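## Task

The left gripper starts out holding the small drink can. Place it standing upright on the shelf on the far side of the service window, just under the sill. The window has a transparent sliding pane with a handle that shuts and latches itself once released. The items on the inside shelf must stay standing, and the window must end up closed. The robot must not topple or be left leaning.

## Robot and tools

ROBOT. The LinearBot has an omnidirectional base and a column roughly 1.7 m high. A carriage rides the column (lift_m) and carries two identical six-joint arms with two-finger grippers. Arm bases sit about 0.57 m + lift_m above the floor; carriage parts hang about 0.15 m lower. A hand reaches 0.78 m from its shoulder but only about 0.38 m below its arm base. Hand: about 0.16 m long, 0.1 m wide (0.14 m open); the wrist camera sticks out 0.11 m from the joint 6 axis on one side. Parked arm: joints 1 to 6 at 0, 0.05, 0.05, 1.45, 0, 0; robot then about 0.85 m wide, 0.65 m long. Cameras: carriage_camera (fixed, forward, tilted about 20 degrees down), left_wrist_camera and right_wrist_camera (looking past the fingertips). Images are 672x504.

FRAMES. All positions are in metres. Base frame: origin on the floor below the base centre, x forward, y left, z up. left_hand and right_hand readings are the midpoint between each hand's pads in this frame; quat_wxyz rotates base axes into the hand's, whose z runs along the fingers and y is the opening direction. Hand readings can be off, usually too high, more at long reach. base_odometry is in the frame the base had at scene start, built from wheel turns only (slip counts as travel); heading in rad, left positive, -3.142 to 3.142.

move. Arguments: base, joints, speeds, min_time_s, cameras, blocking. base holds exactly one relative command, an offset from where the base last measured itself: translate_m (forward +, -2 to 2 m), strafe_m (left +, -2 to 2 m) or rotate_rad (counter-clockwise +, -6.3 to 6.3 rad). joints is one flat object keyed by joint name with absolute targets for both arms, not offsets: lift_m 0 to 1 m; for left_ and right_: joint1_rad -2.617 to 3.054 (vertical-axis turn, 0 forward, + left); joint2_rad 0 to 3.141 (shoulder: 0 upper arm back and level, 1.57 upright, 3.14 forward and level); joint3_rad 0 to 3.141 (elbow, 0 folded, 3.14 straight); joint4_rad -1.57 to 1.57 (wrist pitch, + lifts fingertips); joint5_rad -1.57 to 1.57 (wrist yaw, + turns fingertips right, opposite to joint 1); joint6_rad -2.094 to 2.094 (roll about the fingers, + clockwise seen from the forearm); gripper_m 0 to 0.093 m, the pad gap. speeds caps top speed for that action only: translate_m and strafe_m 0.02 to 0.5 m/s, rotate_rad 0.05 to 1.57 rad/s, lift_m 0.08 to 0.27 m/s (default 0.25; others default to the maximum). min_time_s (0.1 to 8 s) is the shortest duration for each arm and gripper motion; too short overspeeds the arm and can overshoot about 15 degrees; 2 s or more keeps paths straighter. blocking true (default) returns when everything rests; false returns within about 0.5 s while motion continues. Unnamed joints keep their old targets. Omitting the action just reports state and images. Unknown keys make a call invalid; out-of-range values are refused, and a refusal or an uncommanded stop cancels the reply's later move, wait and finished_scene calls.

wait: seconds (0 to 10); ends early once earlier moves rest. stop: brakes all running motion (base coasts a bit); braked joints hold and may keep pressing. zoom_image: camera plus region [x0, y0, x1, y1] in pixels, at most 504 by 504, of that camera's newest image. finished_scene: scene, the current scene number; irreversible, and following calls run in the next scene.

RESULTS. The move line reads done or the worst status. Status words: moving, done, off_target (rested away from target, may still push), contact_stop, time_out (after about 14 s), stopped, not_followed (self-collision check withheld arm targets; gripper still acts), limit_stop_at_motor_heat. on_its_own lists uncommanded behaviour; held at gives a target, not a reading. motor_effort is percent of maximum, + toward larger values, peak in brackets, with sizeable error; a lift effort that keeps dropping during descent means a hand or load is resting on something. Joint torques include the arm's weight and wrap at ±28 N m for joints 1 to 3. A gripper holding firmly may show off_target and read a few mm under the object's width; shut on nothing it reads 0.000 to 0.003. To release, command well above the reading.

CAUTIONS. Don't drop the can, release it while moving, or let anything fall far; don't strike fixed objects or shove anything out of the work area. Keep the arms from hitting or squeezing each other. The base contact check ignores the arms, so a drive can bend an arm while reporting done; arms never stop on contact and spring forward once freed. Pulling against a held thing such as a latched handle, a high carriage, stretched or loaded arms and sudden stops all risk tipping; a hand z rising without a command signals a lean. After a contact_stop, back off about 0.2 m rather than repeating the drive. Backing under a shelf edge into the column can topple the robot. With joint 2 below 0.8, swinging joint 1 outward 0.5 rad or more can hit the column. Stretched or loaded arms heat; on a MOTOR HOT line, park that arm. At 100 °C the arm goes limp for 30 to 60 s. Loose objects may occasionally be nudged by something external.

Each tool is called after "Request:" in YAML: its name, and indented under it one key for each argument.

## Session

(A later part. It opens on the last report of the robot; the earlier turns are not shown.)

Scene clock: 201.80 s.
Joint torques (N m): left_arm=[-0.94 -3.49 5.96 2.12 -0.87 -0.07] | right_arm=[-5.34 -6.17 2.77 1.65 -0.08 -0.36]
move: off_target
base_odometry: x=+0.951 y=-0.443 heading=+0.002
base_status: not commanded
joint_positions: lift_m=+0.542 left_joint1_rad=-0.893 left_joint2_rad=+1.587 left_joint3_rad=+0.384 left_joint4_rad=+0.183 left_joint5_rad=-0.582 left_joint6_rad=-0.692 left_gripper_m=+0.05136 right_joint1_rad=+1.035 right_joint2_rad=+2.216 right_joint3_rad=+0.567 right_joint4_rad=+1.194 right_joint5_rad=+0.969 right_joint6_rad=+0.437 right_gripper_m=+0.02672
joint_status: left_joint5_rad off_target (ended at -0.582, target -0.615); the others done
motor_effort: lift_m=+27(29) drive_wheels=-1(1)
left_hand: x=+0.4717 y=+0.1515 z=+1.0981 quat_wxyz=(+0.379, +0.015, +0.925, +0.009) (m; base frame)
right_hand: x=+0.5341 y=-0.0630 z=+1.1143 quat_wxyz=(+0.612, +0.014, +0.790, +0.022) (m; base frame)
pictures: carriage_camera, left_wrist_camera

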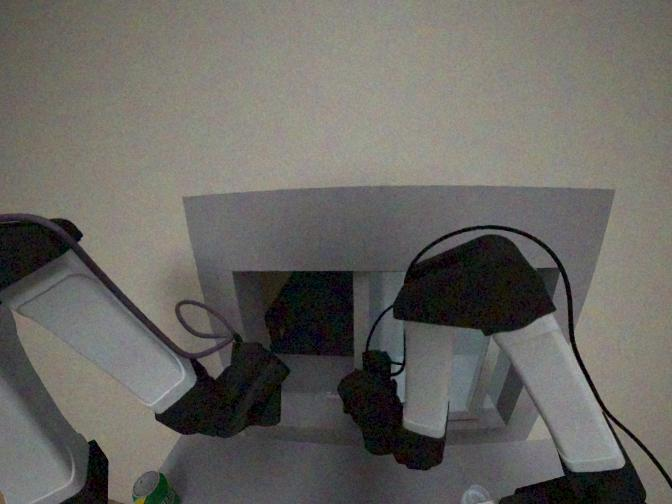

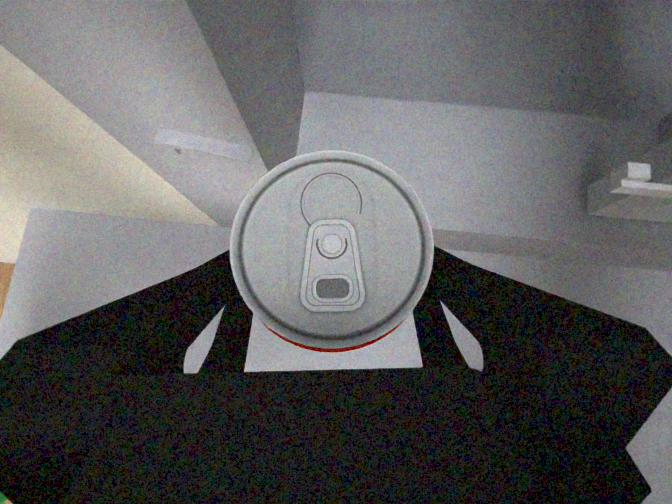

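Request:
move:
  joints: {"left_joint1_rad":-1.055,"left_joint2_rad":1.653,"left_joint3_rad":0.54,"left_joint4_rad":0.09,"left_joint5_rad":-0.72,"left_joint6_rad":-0.88}
  min_time_s: 2
  cameras: ["left_wrist_camera"]

Scene clock: 212.63 s.
Joint torques (N m): left_arm=[-0.87 -4.19 6.23 1.81 -0.95 -0.08] | right_arm=[-5.35 -6.19 2.77 1.65 -0.08 -0.36]
move: off_target
base_odometry: x=+0.951 y=-0.443 heading=+0.002
base_status: not commanded
joint_positions: lift_m=+0.542 left_joint1_rad=-1.048 left_joint2_rad=+1.648 left_joint3_rad=+0.514 left_joint4_rad=+0.073 left_joint5_rad=-0.684 left_joint6_rad=-0.866 left_gripper_m=+0.05136 right_joint1_rad=+1.035 right_joint2_rad=+2.216 right_joint3_rad=+0.567 right_joint4_rad=+1.194 right_joint5_rad=+0.969 right_joint6_rad=+0.437 right_gripper_m=+0.02672
joint_status: left_joint5_rad off_target (ended at -0.684, target -0.720); the others done
motor_effort: lift_m=+24(28) drive_wheels=+0(1)
left_hand: x=+0.4651 y=+0.1063 z=+1.1128 quat_wxyz=(+0.402, -0.002, +0.915, -0.008) (m; base frame)
right_hand: x=+0.5341 y=-0.0630 z=+1.1143 quat_wxyz=(+0.612, +0.014, +0.790, +0.022) (m; base frame)
pictures: left_wrist_camera

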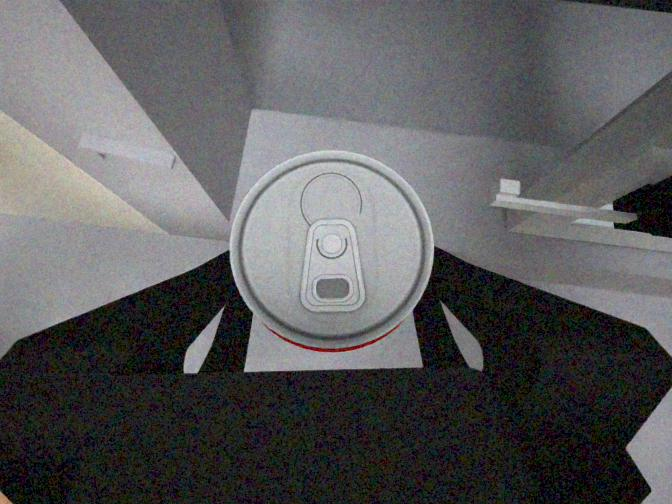

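Request:
move:
  joints: {"left_joint1_rad":-0.81,"left_joint2_rad":1.914,"left_joint3_rad":0.80,"left_joint4_rad":0.22,"left_joint5_rad":-0.60,"left_joint6_rad":-0.65}
  min_time_s: 2
  cameras: ["all"]

Scene clock: 218.57 s.
Joint torques (N m): left_arm=[0.57 -6.17 6.45 2.24 -0.45 0.18] | right_arm=[-5.35 -6.17 2.8 1.65 -0.08 -0.36]
move: off_target
base_odometry: x=+0.951 y=-0.443 heading=+0.002
base_status: not commanded
joint_positions: lift_m=+0.542 left_joint1_rad=-0.817 left_joint2_rad=+1.908 left_joint3_rad=+0.774 left_joint4_rad=+0.180 left_joint5_rad=-0.600 left_joint6_rad=-0.663 left_gripper_m=+0.05136 right_joint1_rad=+1.035 right_joint2_rad=+2.216 right_joint3_rad=+0.567 right_joint4_rad=+1.194 right_joint5_rad=+0.969 right_joint6_rad=+0.437 right_gripper_m=+0.02672
joint_status: left_joint4_rad off_target (ended at +0.180, target +0.220); the others done
motor_effort: lift_m=+25(28) drive_wheels=+0(1)
left_hand: x=+0.5592 y=+0.0941 z=+1.1031 quat_wxyz=(+0.404, -0.020, +0.914, +0.013) (m; base frame)
right_hand: x=+0.5341 y=-0.0630 z=+1.1143 quat_wxyz=(+0.612, +0.014, +0.790, +0.022) (m; base frame)
pictures: carriage_camera, left_wrist_camera, right_wrist_camera

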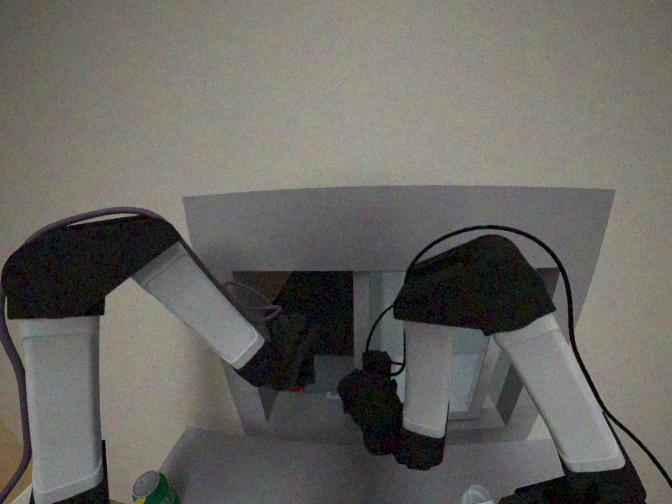

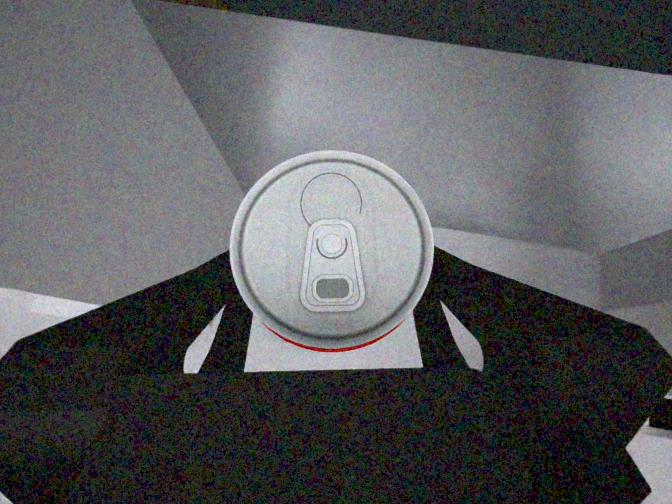

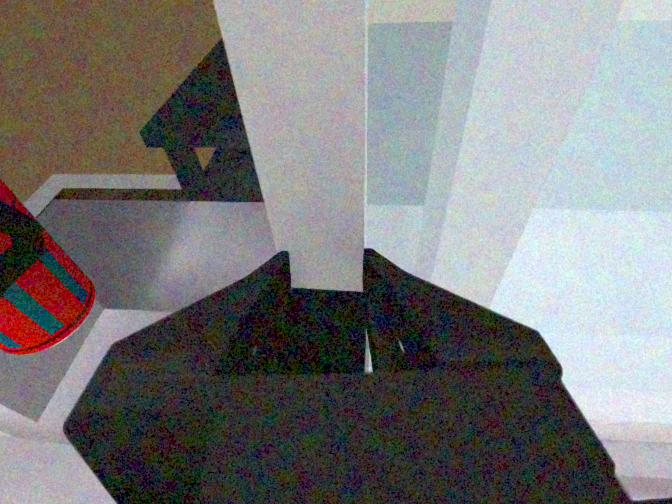

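Request:
move:
  joints: {"left_joint1_rad":-0.62,"left_joint2_rad":2.175,"left_joint3_rad":1.075,"left_joint4_rad":0.31,"left_joint5_rad":-0.439,"left_joint6_rad":-0.446}
  min_time_s: 2
  cameras: ["all"]

Scene clock: 225.73 s.
Joint torques (N m): left_arm=[0.47 -7.95 6.76 2.51 -0.27 0.21] | right_arm=[-5.34 -6.19 2.77 1.65 -0.08 -0.36]
move: off_target
base_odometry: x=+0.951 y=-0.443 heading=+0.002
base_status: not commanded
joint_positions: lift_m=+0.542 left_joint1_rad=-0.626 left_joint2_rad=+2.169 left_joint3_rad=+1.047 left_joint4_rad=+0.264 left_joint5_rad=-0.445 left_joint6_rad=-0.460 left_gripper_m=+0.05136 right_joint1_rad=+1.035 right_joint2_rad=+2.216 right_joint3_rad=+0.567 right_joint4_rad=+1.194 right_joint5_rad=+0.969 right_joint6_rad=+0.437 right_gripper_m=+0.02672
joint_status: left_joint4_rad off_target (ended at +0.264, target +0.310); the others done
motor_effort: lift_m=+23(28) drive_wheels=+0(1)
left_hand: x=+0.6529 y=+0.0912 z=+1.0770 quat_wxyz=(+0.398, -0.001, +0.917, +0.001) (m; base frame)
right_hand: x=+0.5341 y=-0.0630 z=+1.1143 quat_wxyz=(+0.612, +0.014, +0.790, +0.022) (m; base frame)
pictures: carriage_camera, left_wrist_camera, right_wrist_camera

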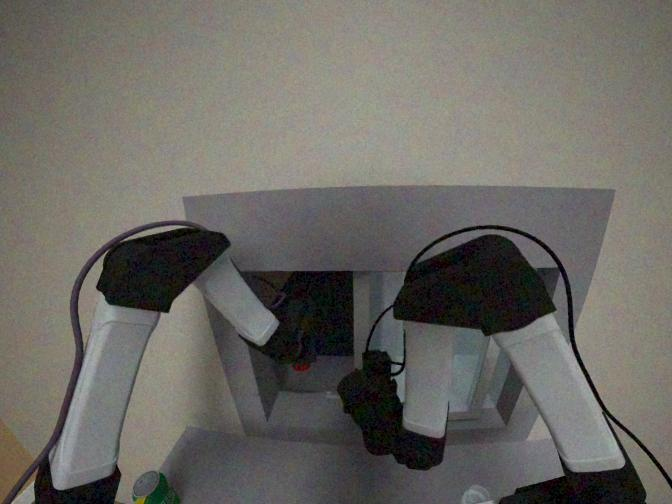

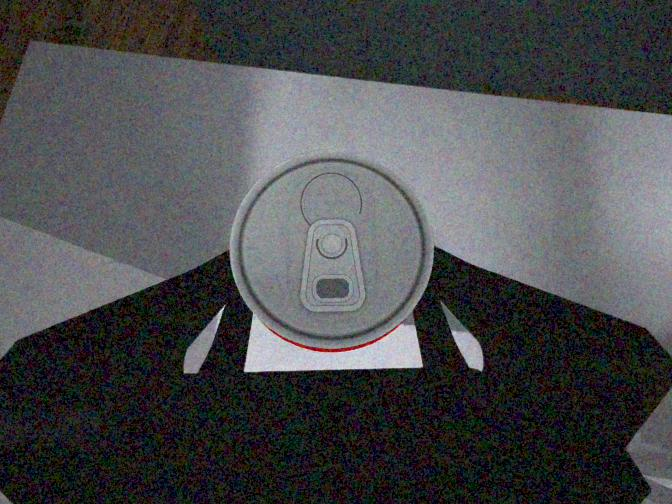

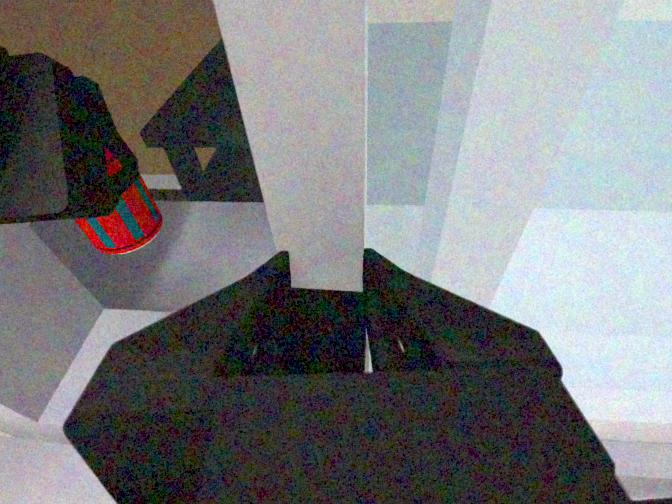

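Request:
move:
  joints: {"left_joint1_rad":-0.55,"left_joint2_rad":2.31,"left_joint3_rad":1.21,"left_joint4_rad":0.345,"left_joint5_rad":-0.395,"left_joint6_rad":-0.393}
  min_time_s: 2

Request:
move:
  joints: {"left_joint2_rad":2.49,"left_joint3_rad":1.23,"left_joint4_rad":0.506}
  min_time_s: 2
  cameras: ["all"]

Request:
zoom_image:
  camera: "right_wrist_camera"
  region: [0, 130, 300, 350]

Scene clock: 236.33 s.
Joint torques (N m): left_arm=[0.42 -8.73 6.86 2.61 -0.23 0.21] | right_arm=[-5.35 -6.16 2.78 1.65 -0.08 -0.37]
move: off_target
base_odometry: x=+0.951 y=-0.443 heading=+0.002
base_status: not commanded
joint_positions: lift_m=+0.542 left_joint1_rad=-0.557 left_joint2_rad=+2.304 left_joint3_rad=+1.182 left_joint4_rad=+0.298 left_joint5_rad=-0.401 left_joint6_rad=-0.406 left_gripper_m=+0.05136 right_joint1_rad=+1.035 right_joint2_rad=+2.216 right_joint3_rad=+0.567 right_joint4_rad=+1.194 right_joint5_rad=+0.969 right_joint6_rad=+0.437 right_gripper_m=+0.02672
joint_status: left_joint4_rad off_target (ended at +0.298, target +0.345); the others done
motor_effort: lift_m=+26(28) drive_wheels=-1(1)
left_hand: x=+0.6939 y=+0.0968 z=+1.0579 quat_wxyz=(+0.403, -0.004, +0.915, -0.001) (m; base frame)
right_hand: x=+0.5341 y=-0.0630 z=+1.1143 quat_wxyz=(+0.612, +0.014, +0.790, +0.022) (m; base frame)
pictures: none

Scene clock: 238.63 s.
Joint torques (N m): left_arm=[0.55 -9.07 6.01 2.61 -0.25 0.21] | right_arm=[-5.34 -6.17 2.77 1.65 -0.08 -0.36]
move: off_target
base_odometry: x=+0.951 y=-0.443 heading=+0.002
base_status: not commanded
joint_positions: lift_m=+0.542 left_joint1_rad=-0.557 left_joint2_rad=+2.484 left_joint3_rad=+1.205 left_joint4_rad=+0.458 left_joint5_rad=-0.400 left_joint6_rad=-0.406 left_gripper_m=+0.05136 right_joint1_rad=+1.035 right_joint2_rad=+2.216 right_joint3_rad=+0.567 right_joint4_rad=+1.194 right_joint5_rad=+0.969 right_joint6_rad=+0.437 right_gripper_m=+0.02672
joint_status: left_joint4_rad off_target (ended at +0.458, target +0.506); the others done
motor_effort: lift_m=+27(28) drive_wheels=+0(1)
left_hand: x=+0.6943 y=+0.0964 z=+1.0009 quat_wxyz=(+0.404, -0.004, +0.915, -0.002) (m; base frame)
right_hand: x=+0.5341 y=-0.0630 z=+1.1143 quat_wxyz=(+0.612, +0.014, +0.790, +0.022) (m; base frame)
pictures: carriage_camera, left_wrist_camera, right_wrist_camera

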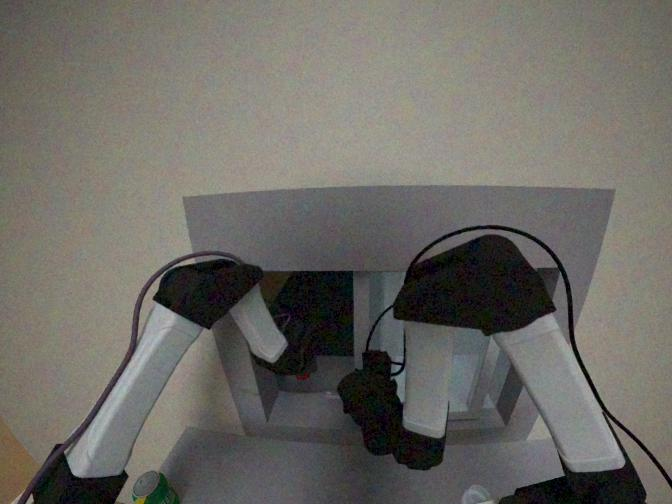

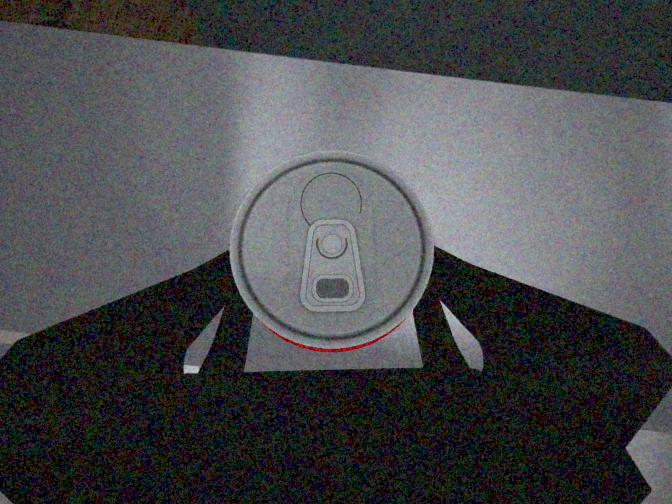

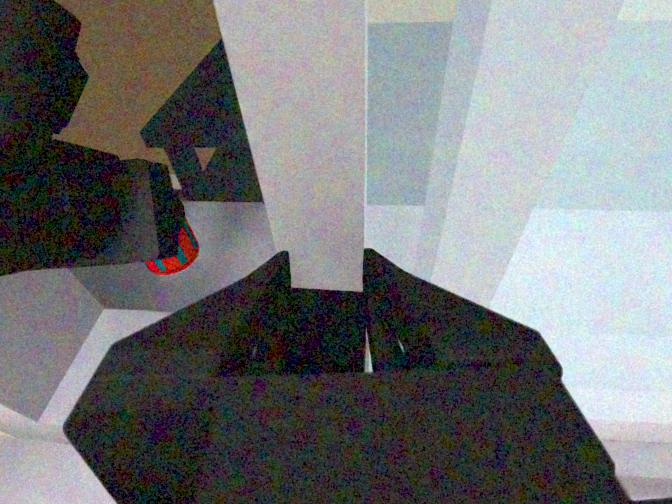

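Scaled by 1.680 from the camera's 672x504 image, which has a finer 960x720 frame.

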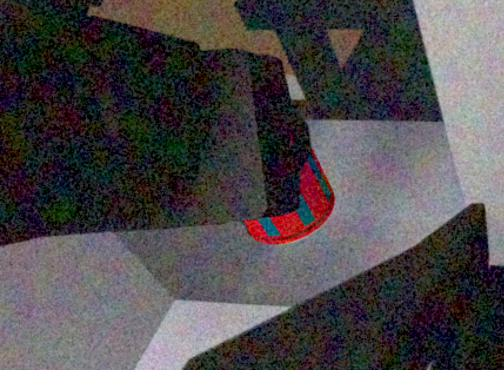

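Request:
move:
  joints: {"left_joint2_rad":2.55,"left_joint3_rad":1.235,"left_joint4_rad":0.561}
  min_time_s: 1.5

Request:
move:
  joints: {"left_joint2_rad":2.58,"left_joint3_rad":1.237,"left_joint4_rad":0.589}
  min_time_s: 1
  cameras: ["left_wrist_camera","right_wrist_camera"]

Request:
zoom_image:
  camera: "right_wrist_camera"
  region: [80, 170, 300, 330]

Scene clock: 245.33 s.
Joint torques (N m): left_arm=[0.43 -9.21 5.6 2.61 -0.24 0.24] | right_arm=[-5.34 -6.17 2.78 1.65 -0.08 -0.36]
move: off_target
base_odometry: x=+0.951 y=-0.443 heading=+0.002
base_status: not commanded
joint_positions: lift_m=+0.542 left_joint1_rad=-0.557 left_joint2_rad=+2.544 left_joint3_rad=+1.211 left_joint4_rad=+0.514 left_joint5_rad=-0.400 left_joint6_rad=-0.406 left_gripper_m=+0.05136 right_joint1_rad=+1.035 right_joint2_rad=+2.216 right_joint3_rad=+0.567 right_joint4_rad=+1.194 right_joint5_rad=+0.969 right_joint6_rad=+0.437 right_gripper_m=+0.02672
joint_status: left_joint4_rad off_target (ended at +0.513, target +0.561); the others done
motor_effort: lift_m=+24(29) drive_wheels=-1(1)
left_hand: x=+0.6922 y=+0.0977 z=+0.9818 quat_wxyz=(+0.405, -0.004, +0.915, -0.003) (m; base frame)
right_hand: x=+0.5341 y=-0.0630 z=+1.1143 quat_wxyz=(+0.612, +0.014, +0.790, +0.022) (m; base frame)
pictures: none

Scene clock: 246.63 s.
Joint torques (N m): left_arm=[0.5 -9.13 5.74 2.62 -0.21 0.21] | right_arm=[-5.35 -6.19 2.77 1.65 -0.08 -0.36]
move: off_target
base_odometry: x=+0.951 y=-0.443 heading=+0.002
base_status: not commanded
joint_positions: lift_m=+0.542 left_joint1_rad=-0.557 left_joint2_rad=+2.573 left_joint3_rad=+1.211 left_joint4_rad=+0.541 left_joint5_rad=-0.400 left_joint6_rad=-0.406 left_gripper_m=+0.05136 right_joint1_rad=+1.035 right_joint2_rad=+2.216 right_joint3_rad=+0.567 right_joint4_rad=+1.194 right_joint5_rad=+0.969 right_joint6_rad=+0.437 right_gripper_m=+0.02672
joint_status: left_joint4_rad off_target (ended at +0.541, target +0.589); the others done
motor_effort: lift_m=+26(28) drive_wheels=-1(1)
left_hand: x=+0.6899 y=+0.0992 z=+0.9715 quat_wxyz=(+0.404, -0.004, +0.915, -0.002) (m; base frame)
right_hand: x=+0.5341 y=-0.0630 z=+1.1143 quat_wxyz=(+0.612, +0.014, +0.790, +0.022) (m; base frame)
pictures: left_wrist_camera, right_wrist_camera

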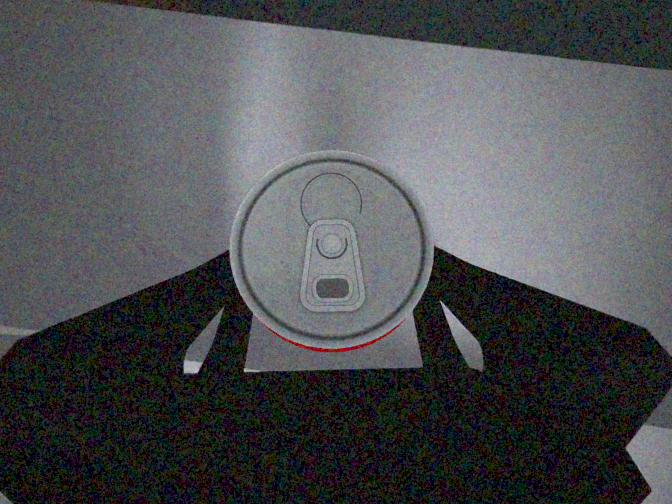

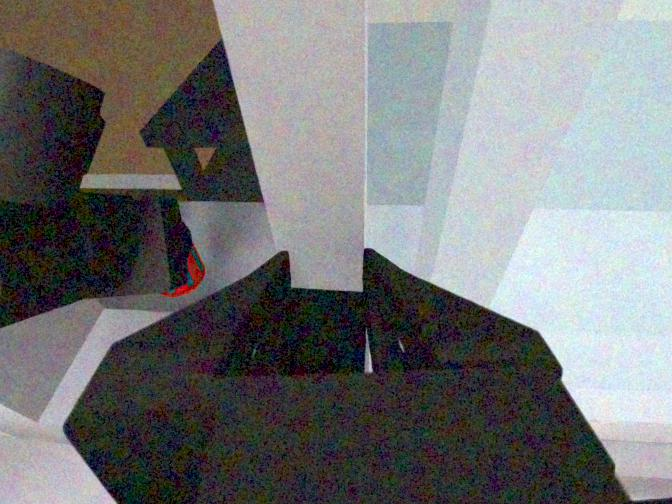

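Scaled by 2.291 from the camera's 672x504 image, which has a finer 960x720 frame.

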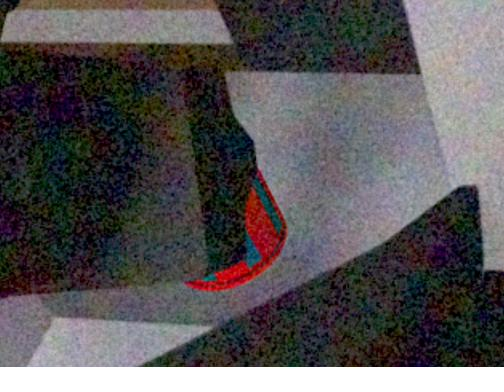

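Request:
move:
  joints: {"left_joint1_rad":-0.518,"left_joint2_rad":2.605,"left_joint3_rad":1.33,"left_joint4_rad":0.52,"left_joint5_rad":-0.37,"left_joint6_rad":-0.365}
  min_time_s: 1.5

Request:
move:
  joints: {"left_joint2_rad":2.638,"left_joint3_rad":1.342,"left_joint4_rad":0.54}
  min_time_s: 1.2

Request:
move:
  joints: {"left_joint2_rad":2.67,"left_joint3_rad":1.355,"left_joint4_rad":0.56}
  min_time_s: 1.2
  cameras: ["left_wrist_camera","right_wrist_camera"]

Request:
zoom_image:
  camera: "right_wrist_camera"
  region: [80, 170, 300, 330]

Scene clock: 255.93 s.
Joint torques (N m): left_arm=[0.53 -9.47 5.79 2.42 -0.21 0.19] | right_arm=[-5.35 -6.19 2.77 1.65 -0.08 -0.36]
move: done
base_odometry: x=+0.951 y=-0.443 heading=+0.002
base_status: not commanded
joint_positions: lift_m=+0.542 left_joint1_rad=-0.525 left_joint2_rad=+2.598 left_joint3_rad=+1.305 left_joint4_rad=+0.490 left_joint5_rad=-0.377 left_joint6_rad=-0.378 left_gripper_m=+0.05136 right_joint1_rad=+1.035 right_joint2_rad=+2.216 right_joint3_rad=+0.567 right_joint4_rad=+1.194 right_joint5_rad=+0.969 right_joint6_rad=+0.437 right_gripper_m=+0.02672
joint_status: all done
motor_effort: lift_m=+26(28) drive_wheels=-1(1)
left_hand: x=+0.7146 y=+0.0995 z=+0.9760 quat_wxyz=(+0.407, -0.003, +0.913, -0.004) (m; base frame)
right_hand: x=+0.5341 y=-0.0630 z=+1.1143 quat_wxyz=(+0.612, +0.014, +0.790, +0.022) (m; base frame)
pictures: none

Scene clock: 257.43 s.
Joint torques (N m): left_arm=[0.5 -9.57 5.61 2.63 -0.2 0.19] | right_arm=[-5.34 -6.17 2.77 1.65 -0.08 -0.36]
move: off_target
base_odometry: x=+0.951 y=-0.443 heading=+0.002
base_status: not commanded
joint_positions: lift_m=+0.542 left_joint1_rad=-0.525 left_joint2_rad=+2.632 left_joint3_rad=+1.318 left_joint4_rad=+0.493 left_joint5_rad=-0.377 left_joint6_rad=-0.378 left_gripper_m=+0.05136 right_joint1_rad=+1.035 right_joint2_rad=+2.216 right_joint3_rad=+0.567 right_joint4_rad=+1.194 right_joint5_rad=+0.969 right_joint6_rad=+0.437 right_gripper_m=+0.02672
joint_status: left_joint4_rad off_target (ended at +0.492, target +0.540); the others done
motor_effort: lift_m=+27(28) drive_wheels=-1(1)
left_hand: x=+0.7117 y=+0.1011 z=+0.9627 quat_wxyz=(+0.400, -0.001, +0.917, +0.000) (m; base frame)
right_hand: x=+0.5341 y=-0.0630 z=+1.1143 quat_wxyz=(+0.612, +0.014, +0.790, +0.022) (m; base frame)
pictures: none

Scene clock: 258.93 s.
Joint torques (N m): left_arm=[0.5 -9.46 5.56 2.63 -0.25 0.23] | right_arm=[-5.35 -6.19 2.76 1.66 -0.08 -0.36]
move: off_target
base_odometry: x=+0.951 y=-0.443 heading=+0.002
base_status: not commanded
joint_positions: lift_m=+0.542 left_joint1_rad=-0.525 left_joint2_rad=+2.663 left_joint3_rad=+1.331 left_joint4_rad=+0.512 left_joint5_rad=-0.377 left_joint6_rad=-0.378 left_gripper_m=+0.05136 right_joint1_rad=+1.035 right_joint2_rad=+2.216 right_joint3_rad=+0.567 right_joint4_rad=+1.194 right_joint5_rad=+0.969 right_joint6_rad=+0.437 right_gripper_m=+0.02672
joint_status: left_joint4_rad off_target (ended at +0.512, target +0.560); the others done
motor_effort: lift_m=+26(28) drive_wheels=+0(1)
left_hand: x=+0.7118 y=+0.1011 z=+0.9534 quat_wxyz=(+0.400, -0.002, +0.917, +0.000) (m; base frame)
right_hand: x=+0.5341 y=-0.0630 z=+1.1143 quat_wxyz=(+0.612, +0.014, +0.790, +0.022) (m; base frame)
pictures: left_wrist_camera, right_wrist_camera

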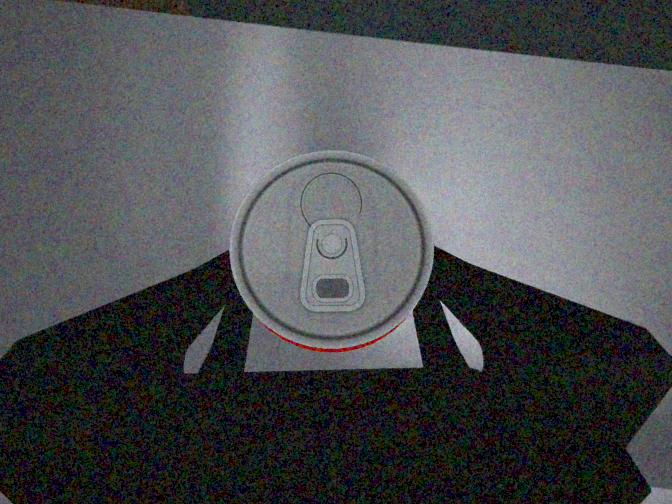

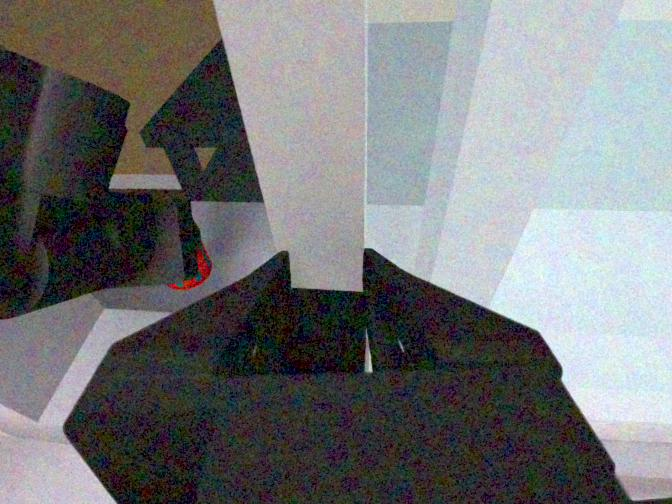

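Scaled by 2.291 from the camera's 672x504 image, which has a finer 960x720 frame.

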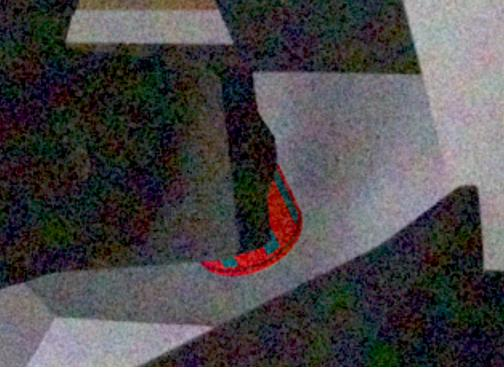

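Request:
move:
  joints: {"left_joint2_rad":2.703,"left_joint3_rad":1.365,"left_joint4_rad":0.583}
  min_time_s: 1.2

Request:
move:
  joints: {"left_joint2_rad":2.736,"left_joint3_rad":1.376,"left_joint4_rad":0.605}
  min_time_s: 1.2
  cameras: ["left_wrist_camera","right_wrist_camera"]

Request:
zoom_image:
  camera: "right_wrist_camera"
  region: [80, 170, 300, 330]

Scene clock: 264.20 s.
Joint torques (N m): left_arm=[0.53 -9.59 5.41 2.61 -0.24 0.2] | right_arm=[-5.35 -6.19 2.78 1.65 -0.09 -0.36]
move: off_target
base_odometry: x=+0.951 y=-0.443 heading=+0.002
base_status: not commanded
joint_positions: lift_m=+0.542 left_joint1_rad=-0.525 left_joint2_rad=+2.696 left_joint3_rad=+1.342 left_joint4_rad=+0.535 left_joint5_rad=-0.377 left_joint6_rad=-0.378 left_gripper_m=+0.05136 right_joint1_rad=+1.035 right_joint2_rad=+2.216 right_joint3_rad=+0.567 right_joint4_rad=+1.194 right_joint5_rad=+0.969 right_joint6_rad=+0.437 right_gripper_m=+0.02672
joint_status: left_joint4_rad off_target (ended at +0.535, target +0.583); the others done
motor_effort: lift_m=+26(28) drive_wheels=+0(1)
left_hand: x=+0.7110 y=+0.1015 z=+0.9433 quat_wxyz=(+0.400, -0.002, +0.916, -0.001) (m; base frame)
right_hand: x=+0.5341 y=-0.0630 z=+1.1143 quat_wxyz=(+0.612, +0.014, +0.790, +0.022) (m; base frame)
pictures: none

Scene clock: 265.70 s.
Joint torques (N m): left_arm=[0.58 -9.58 5.33 2.65 -0.19 0.2] | right_arm=[-5.34 -6.19 2.78 1.65 -0.08 -0.36]
move: off_target
base_odometry: x=+0.951 y=-0.443 heading=+0.002
base_status: not commanded
joint_positions: lift_m=+0.542 left_joint1_rad=-0.525 left_joint2_rad=+2.729 left_joint3_rad=+1.353 left_joint4_rad=+0.557 left_joint5_rad=-0.377 left_joint6_rad=-0.378 left_gripper_m=+0.05136 right_joint1_rad=+1.035 right_joint2_rad=+2.216 right_joint3_rad=+0.567 right_joint4_rad=+1.194 right_joint5_rad=+0.969 right_joint6_rad=+0.437 right_gripper_m=+0.02672
joint_status: left_joint4_rad off_target (ended at +0.557, target +0.605); the others done
motor_effort: lift_m=+26(28) drive_wheels=+0(1)
left_hand: x=+0.7097 y=+0.1022 z=+0.9329 quat_wxyz=(+0.400, -0.002, +0.916, +0.000) (m; base frame)
right_hand: x=+0.5341 y=-0.0630 z=+1.1143 quat_wxyz=(+0.612, +0.014, +0.790, +0.022) (m; base frame)
pictures: left_wrist_camera, right_wrist_camera

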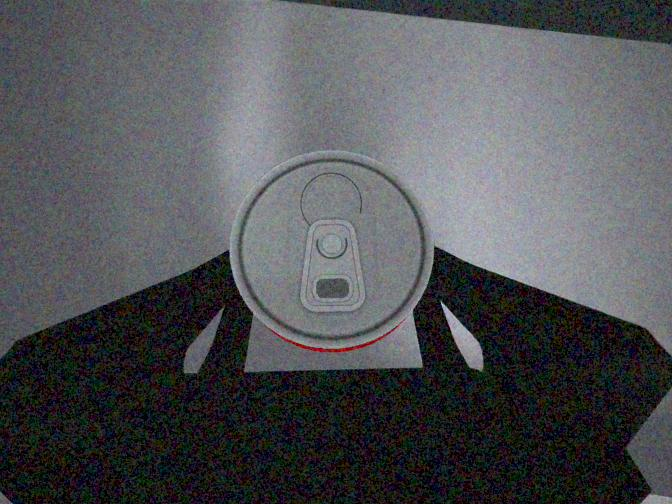

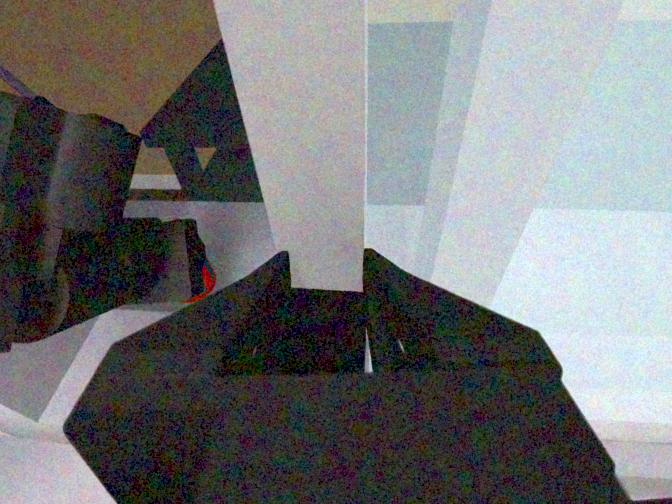

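Scaled by 2.291 from the camera's 672x504 image, which has a finer 960x720 frame.

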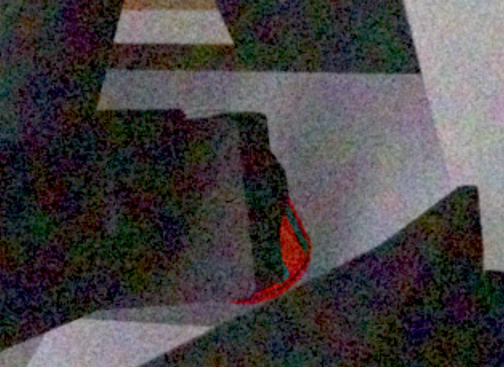

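Request:
move:
  joints: {"left_joint1_rad":-0.487,"left_joint2_rad":2.77,"left_joint3_rad":1.484,"left_joint4_rad":0.55,"left_joint5_rad":-0.35,"left_joint6_rad":-0.345}
  min_time_s: 1.5

Request:
move:
  joints: {"left_joint2_rad":2.803,"left_joint3_rad":1.494,"left_joint4_rad":0.575}
  min_time_s: 1.2
  cameras: ["left_wrist_camera","right_wrist_camera"]

Request:
zoom_image:
  camera: "right_wrist_camera"
  region: [80, 170, 300, 330]

Scene clock: 274.93 s.
Joint torques (N m): left_arm=[0.62 -10.07 5.79 2.47 -0.19 0.21] | right_arm=[-5.35 -6.16 2.76 1.65 -0.08 -0.36]
move: done
base_odometry: x=+0.951 y=-0.443 heading=+0.002
base_status: not commanded
joint_positions: lift_m=+0.542 left_joint1_rad=-0.494 left_joint2_rad=+2.763 left_joint3_rad=+1.459 left_joint4_rad=+0.519 left_joint5_rad=-0.358 left_joint6_rad=-0.358 left_gripper_m=+0.05136 right_joint1_rad=+1.035 right_joint2_rad=+2.216 right_joint3_rad=+0.567 right_joint4_rad=+1.194 right_joint5_rad=+0.969 right_joint6_rad=+0.437 right_gripper_m=+0.02672
joint_status: all done
motor_effort: lift_m=+25(28) drive_wheels=-1(1)
left_hand: x=+0.7378 y=+0.1022 z=+0.9379 quat_wxyz=(+0.411, -0.006, +0.912, -0.006) (m; base frame)
right_hand: x=+0.5341 y=-0.0630 z=+1.1143 quat_wxyz=(+0.612, +0.014, +0.790, +0.022) (m; base frame)
pictures: none

Scene clock: 276.43 s.
Joint torques (N m): left_arm=[0.55 -9.98 5.78 2.67 -0.19 0.22] | right_arm=[-5.34 -6.17 2.78 1.65 -0.09 -0.36]
move: off_target
base_odometry: x=+0.951 y=-0.443 heading=+0.002
base_status: not commanded
joint_positions: lift_m=+0.542 left_joint1_rad=-0.494 left_joint2_rad=+2.797 left_joint3_rad=+1.470 left_joint4_rad=+0.527 left_joint5_rad=-0.357 left_joint6_rad=-0.358 left_gripper_m=+0.05136 right_joint1_rad=+1.035 right_joint2_rad=+2.216 right_joint3_rad=+0.567 right_joint4_rad=+1.194 right_joint5_rad=+0.969 right_joint6_rad=+0.437 right_gripper_m=+0.02672
joint_status: left_joint4_rad off_target (ended at +0.526, target +0.575); the others done
motor_effort: lift_m=+27(28) drive_wheels=+0(1)
left_hand: x=+0.7339 y=+0.1043 z=+0.9243 quat_wxyz=(+0.405, -0.005, +0.914, -0.003) (m; base frame)
right_hand: x=+0.5341 y=-0.0630 z=+1.1143 quat_wxyz=(+0.612, +0.014, +0.790, +0.022) (m; base frame)
pictures: left_wrist_camera, right_wrist_camera

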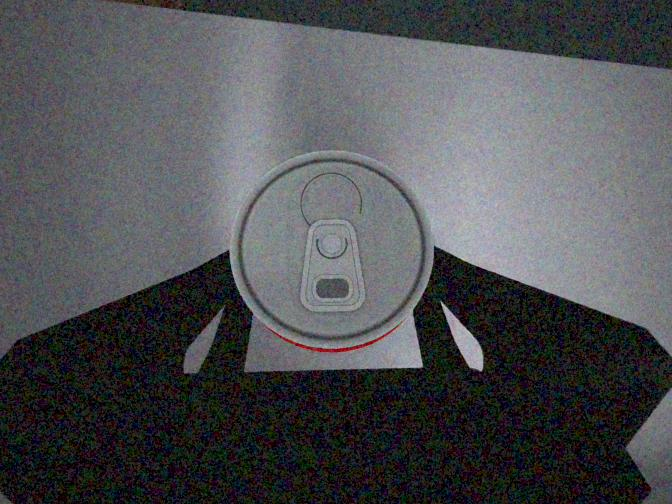

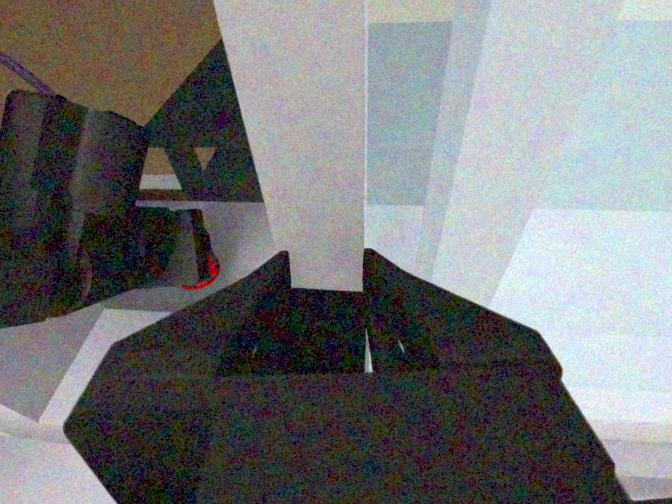

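Scaled by 2.291 from the camera's 672x504 image, which has a finer 960x720 frame.

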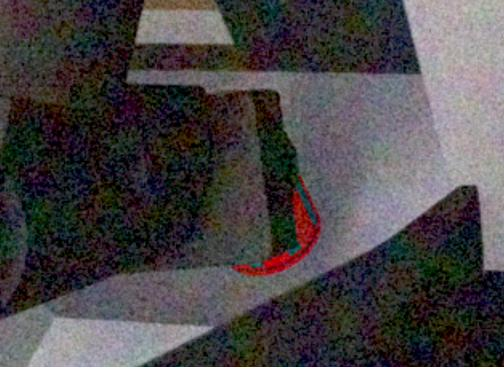

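Request:
move:
  joints: {"left_joint2_rad":2.835,"left_joint3_rad":1.515,"left_joint4_rad":0.586}
  min_time_s: 1.2

Request:
move:
  joints: {"left_joint2_rad":2.868,"left_joint3_rad":1.536,"left_joint4_rad":0.598}
  min_time_s: 1.2
  cameras: ["left_wrist_camera","right_wrist_camera"]

Request:
zoom_image:
  camera: "right_wrist_camera"
  region: [80, 170, 300, 330]

Scene clock: 282.00 s.
Joint torques (N m): left_arm=[0.47 -9.96 5.57 2.65 -0.19 0.22] | right_arm=[-5.34 -6.19 2.77 1.65 -0.08 -0.36]
move: off_target
base_odometry: x=+0.951 y=-0.443 heading=+0.002
base_status: not commanded
joint_positions: lift_m=+0.542 left_joint1_rad=-0.494 left_joint2_rad=+2.828 left_joint3_rad=+1.491 left_joint4_rad=+0.537 left_joint5_rad=-0.357 left_joint6_rad=-0.358 left_gripper_m=+0.05136 right_joint1_rad=+1.035 right_joint2_rad=+2.216 right_joint3_rad=+0.567 right_joint4_rad=+1.194 right_joint5_rad=+0.969 right_joint6_rad=+0.437 right_gripper_m=+0.02672
joint_status: left_joint4_rad off_target (ended at +0.537, target +0.586); the others done
motor_effort: lift_m=+26(28) drive_wheels=-1(1)
left_hand: x=+0.7343 y=+0.1040 z=+0.9153 quat_wxyz=(+0.405, -0.005, +0.914, -0.003) (m; base frame)
right_hand: x=+0.5341 y=-0.0630 z=+1.1143 quat_wxyz=(+0.612, +0.014, +0.790, +0.022) (m; base frame)
pictures: none

Scene clock: 283.50 s.
Joint torques (N m): left_arm=[0.54 -10.04 5.53 2.67 -0.2 0.21] | right_arm=[-5.34 -6.19 2.77 1.65 -0.08 -0.36]
move: off_target
base_odometry: x=+0.951 y=-0.443 heading=+0.002
base_status: not commanded
joint_positions: lift_m=+0.542 left_joint1_rad=-0.494 left_joint2_rad=+2.861 left_joint3_rad=+1.512 left_joint4_rad=+0.549 left_joint5_rad=-0.357 left_joint6_rad=-0.358 left_gripper_m=+0.05136 right_joint1_rad=+1.035 right_joint2_rad=+2.216 right_joint3_rad=+0.567 right_joint4_rad=+1.194 right_joint5_rad=+0.969 right_joint6_rad=+0.437 right_gripper_m=+0.02672
joint_status: left_joint4_rad off_target (ended at +0.549, target +0.598); the others done
motor_effort: lift_m=+25(29) drive_wheels=+0(1)
left_hand: x=+0.7340 y=+0.1042 z=+0.9054 quat_wxyz=(+0.405, -0.005, +0.914, -0.003) (m; base frame)
right_hand: x=+0.5341 y=-0.0630 z=+1.1143 quat_wxyz=(+0.612, +0.014, +0.790, +0.022) (m; base frame)
pictures: left_wrist_camera, right_wrist_camera

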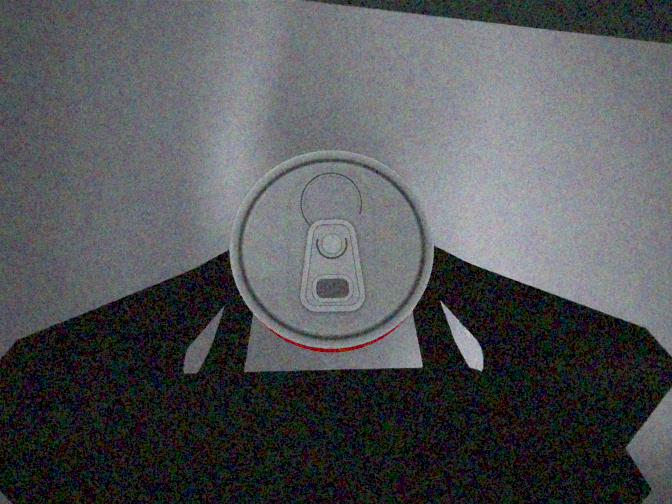

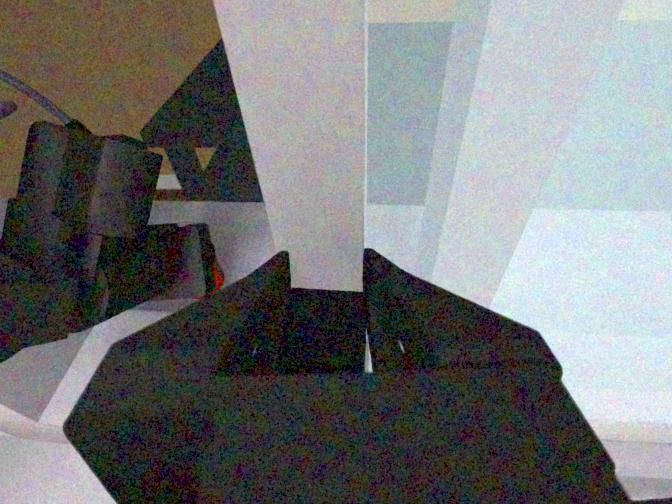

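Scaled by 2.291 from the camera's 672x504 image, which has a finer 960x720 frame.

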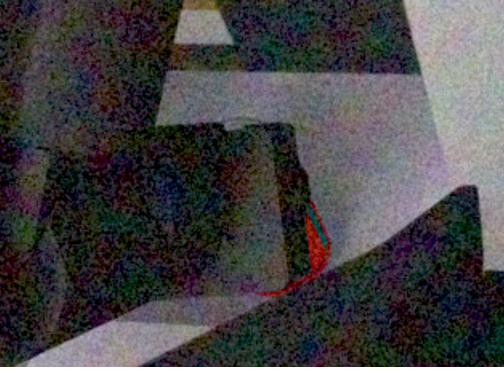

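Request:
move:
  joints: {"left_joint1_rad":-0.467,"left_joint2_rad":2.92,"left_joint3_rad":1.66,"left_joint4_rad":0.535,"left_joint5_rad":-0.34,"left_joint6_rad":-0.33}
  min_time_s: 1.5

Request:
move:
  joints: {"left_joint2_rad":2.953,"left_joint3_rad":1.68,"left_joint4_rad":0.555}
  min_time_s: 1.2
  cameras: ["left_wrist_camera","right_wrist_camera"]

Request:
zoom_image:
  camera: "right_wrist_camera"
  region: [80, 170, 300, 330]

Scene clock: 290.03 s.
Joint torques (N m): left_arm=[0.9 -10.47 6.06 2.53 -0.18 0.2] | right_arm=[-5.35 -6.17 2.77 1.65 -0.08 -0.36]
move: done
base_odometry: x=+0.951 y=-0.443 heading=+0.002
base_status: not commanded
joint_positions: lift_m=+0.542 left_joint1_rad=-0.477 left_joint2_rad=+2.912 left_joint3_rad=+1.635 left_joint4_rad=+0.504 left_joint5_rad=-0.348 left_joint6_rad=-0.343 left_gripper_m=+0.05136 right_joint1_rad=+1.035 right_joint2_rad=+2.216 right_joint3_rad=+0.567 right_joint4_rad=+1.194 right_joint5_rad=+0.969 right_joint6_rad=+0.437 right_gripper_m=+0.02672
joint_status: all done
motor_effort: lift_m=+26(29) drive_wheels=-1(1)
left_hand: x=+0.7580 y=+0.1002 z=+0.9049 quat_wxyz=(+0.414, -0.006, +0.910, -0.006) (m; base frame)
right_hand: x=+0.5341 y=-0.0630 z=+1.1143 quat_wxyz=(+0.612, +0.014, +0.790, +0.022) (m; base frame)
pictures: none

Scene clock: 291.50 s.
Joint torques (N m): left_arm=[0.91 -10.1 5.72 2.63 -0.18 0.2] | right_arm=[-5.35 -6.19 2.78 1.65 -0.08 -0.36]
move: off_target
base_odometry: x=+0.951 y=-0.443 heading=+0.002
base_status: not commanded
joint_positions: lift_m=+0.542 left_joint1_rad=-0.477 left_joint2_rad=+2.943 left_joint3_rad=+1.657 left_joint4_rad=+0.514 left_joint5_rad=-0.347 left_joint6_rad=-0.342 left_gripper_m=+0.05136 right_joint1_rad=+1.035 right_joint2_rad=+2.216 right_joint3_rad=+0.567 right_joint4_rad=+1.194 right_joint5_rad=+0.969 right_joint6_rad=+0.437 right_gripper_m=+0.02672
joint_status: left_joint4_rad off_target (ended at +0.514, target +0.555); the others done
motor_effort: lift_m=+25(30) drive_wheels=-1(1)
left_hand: x=+0.7581 y=+0.1001 z=+0.8964 quat_wxyz=(+0.415, -0.006, +0.910, -0.007) (m; base frame)
right_hand: x=+0.5341 y=-0.0630 z=+1.1143 quat_wxyz=(+0.612, +0.014, +0.790, +0.022) (m; base frame)
pictures: left_wrist_camera, right_wrist_camera

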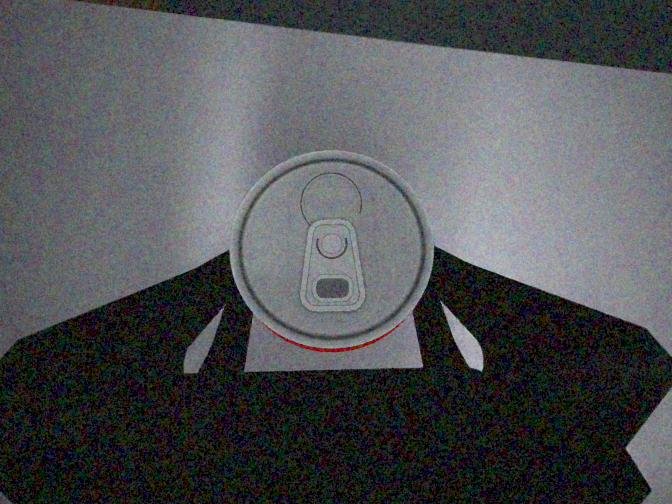

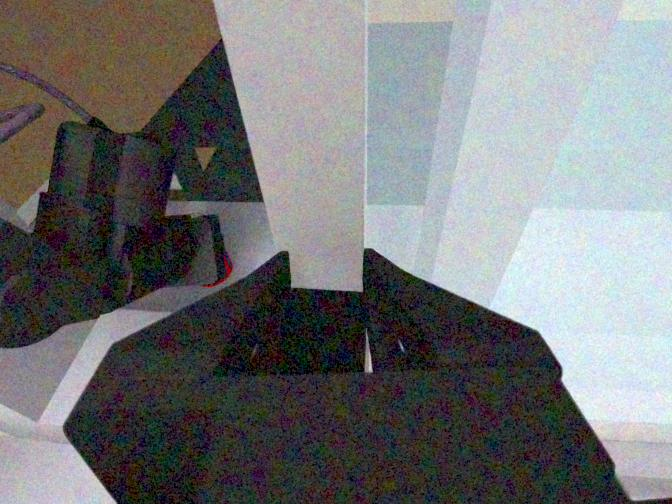

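Scaled by 2.291 from the camera's 672x504 image, which has a finer 960x720 frame.

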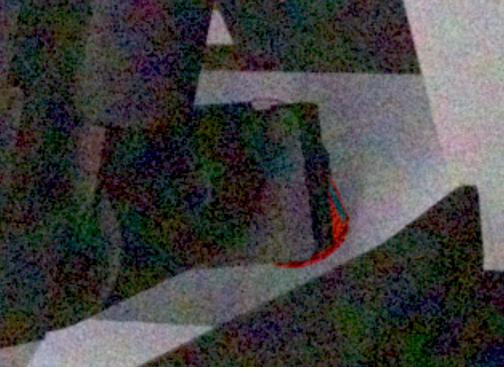

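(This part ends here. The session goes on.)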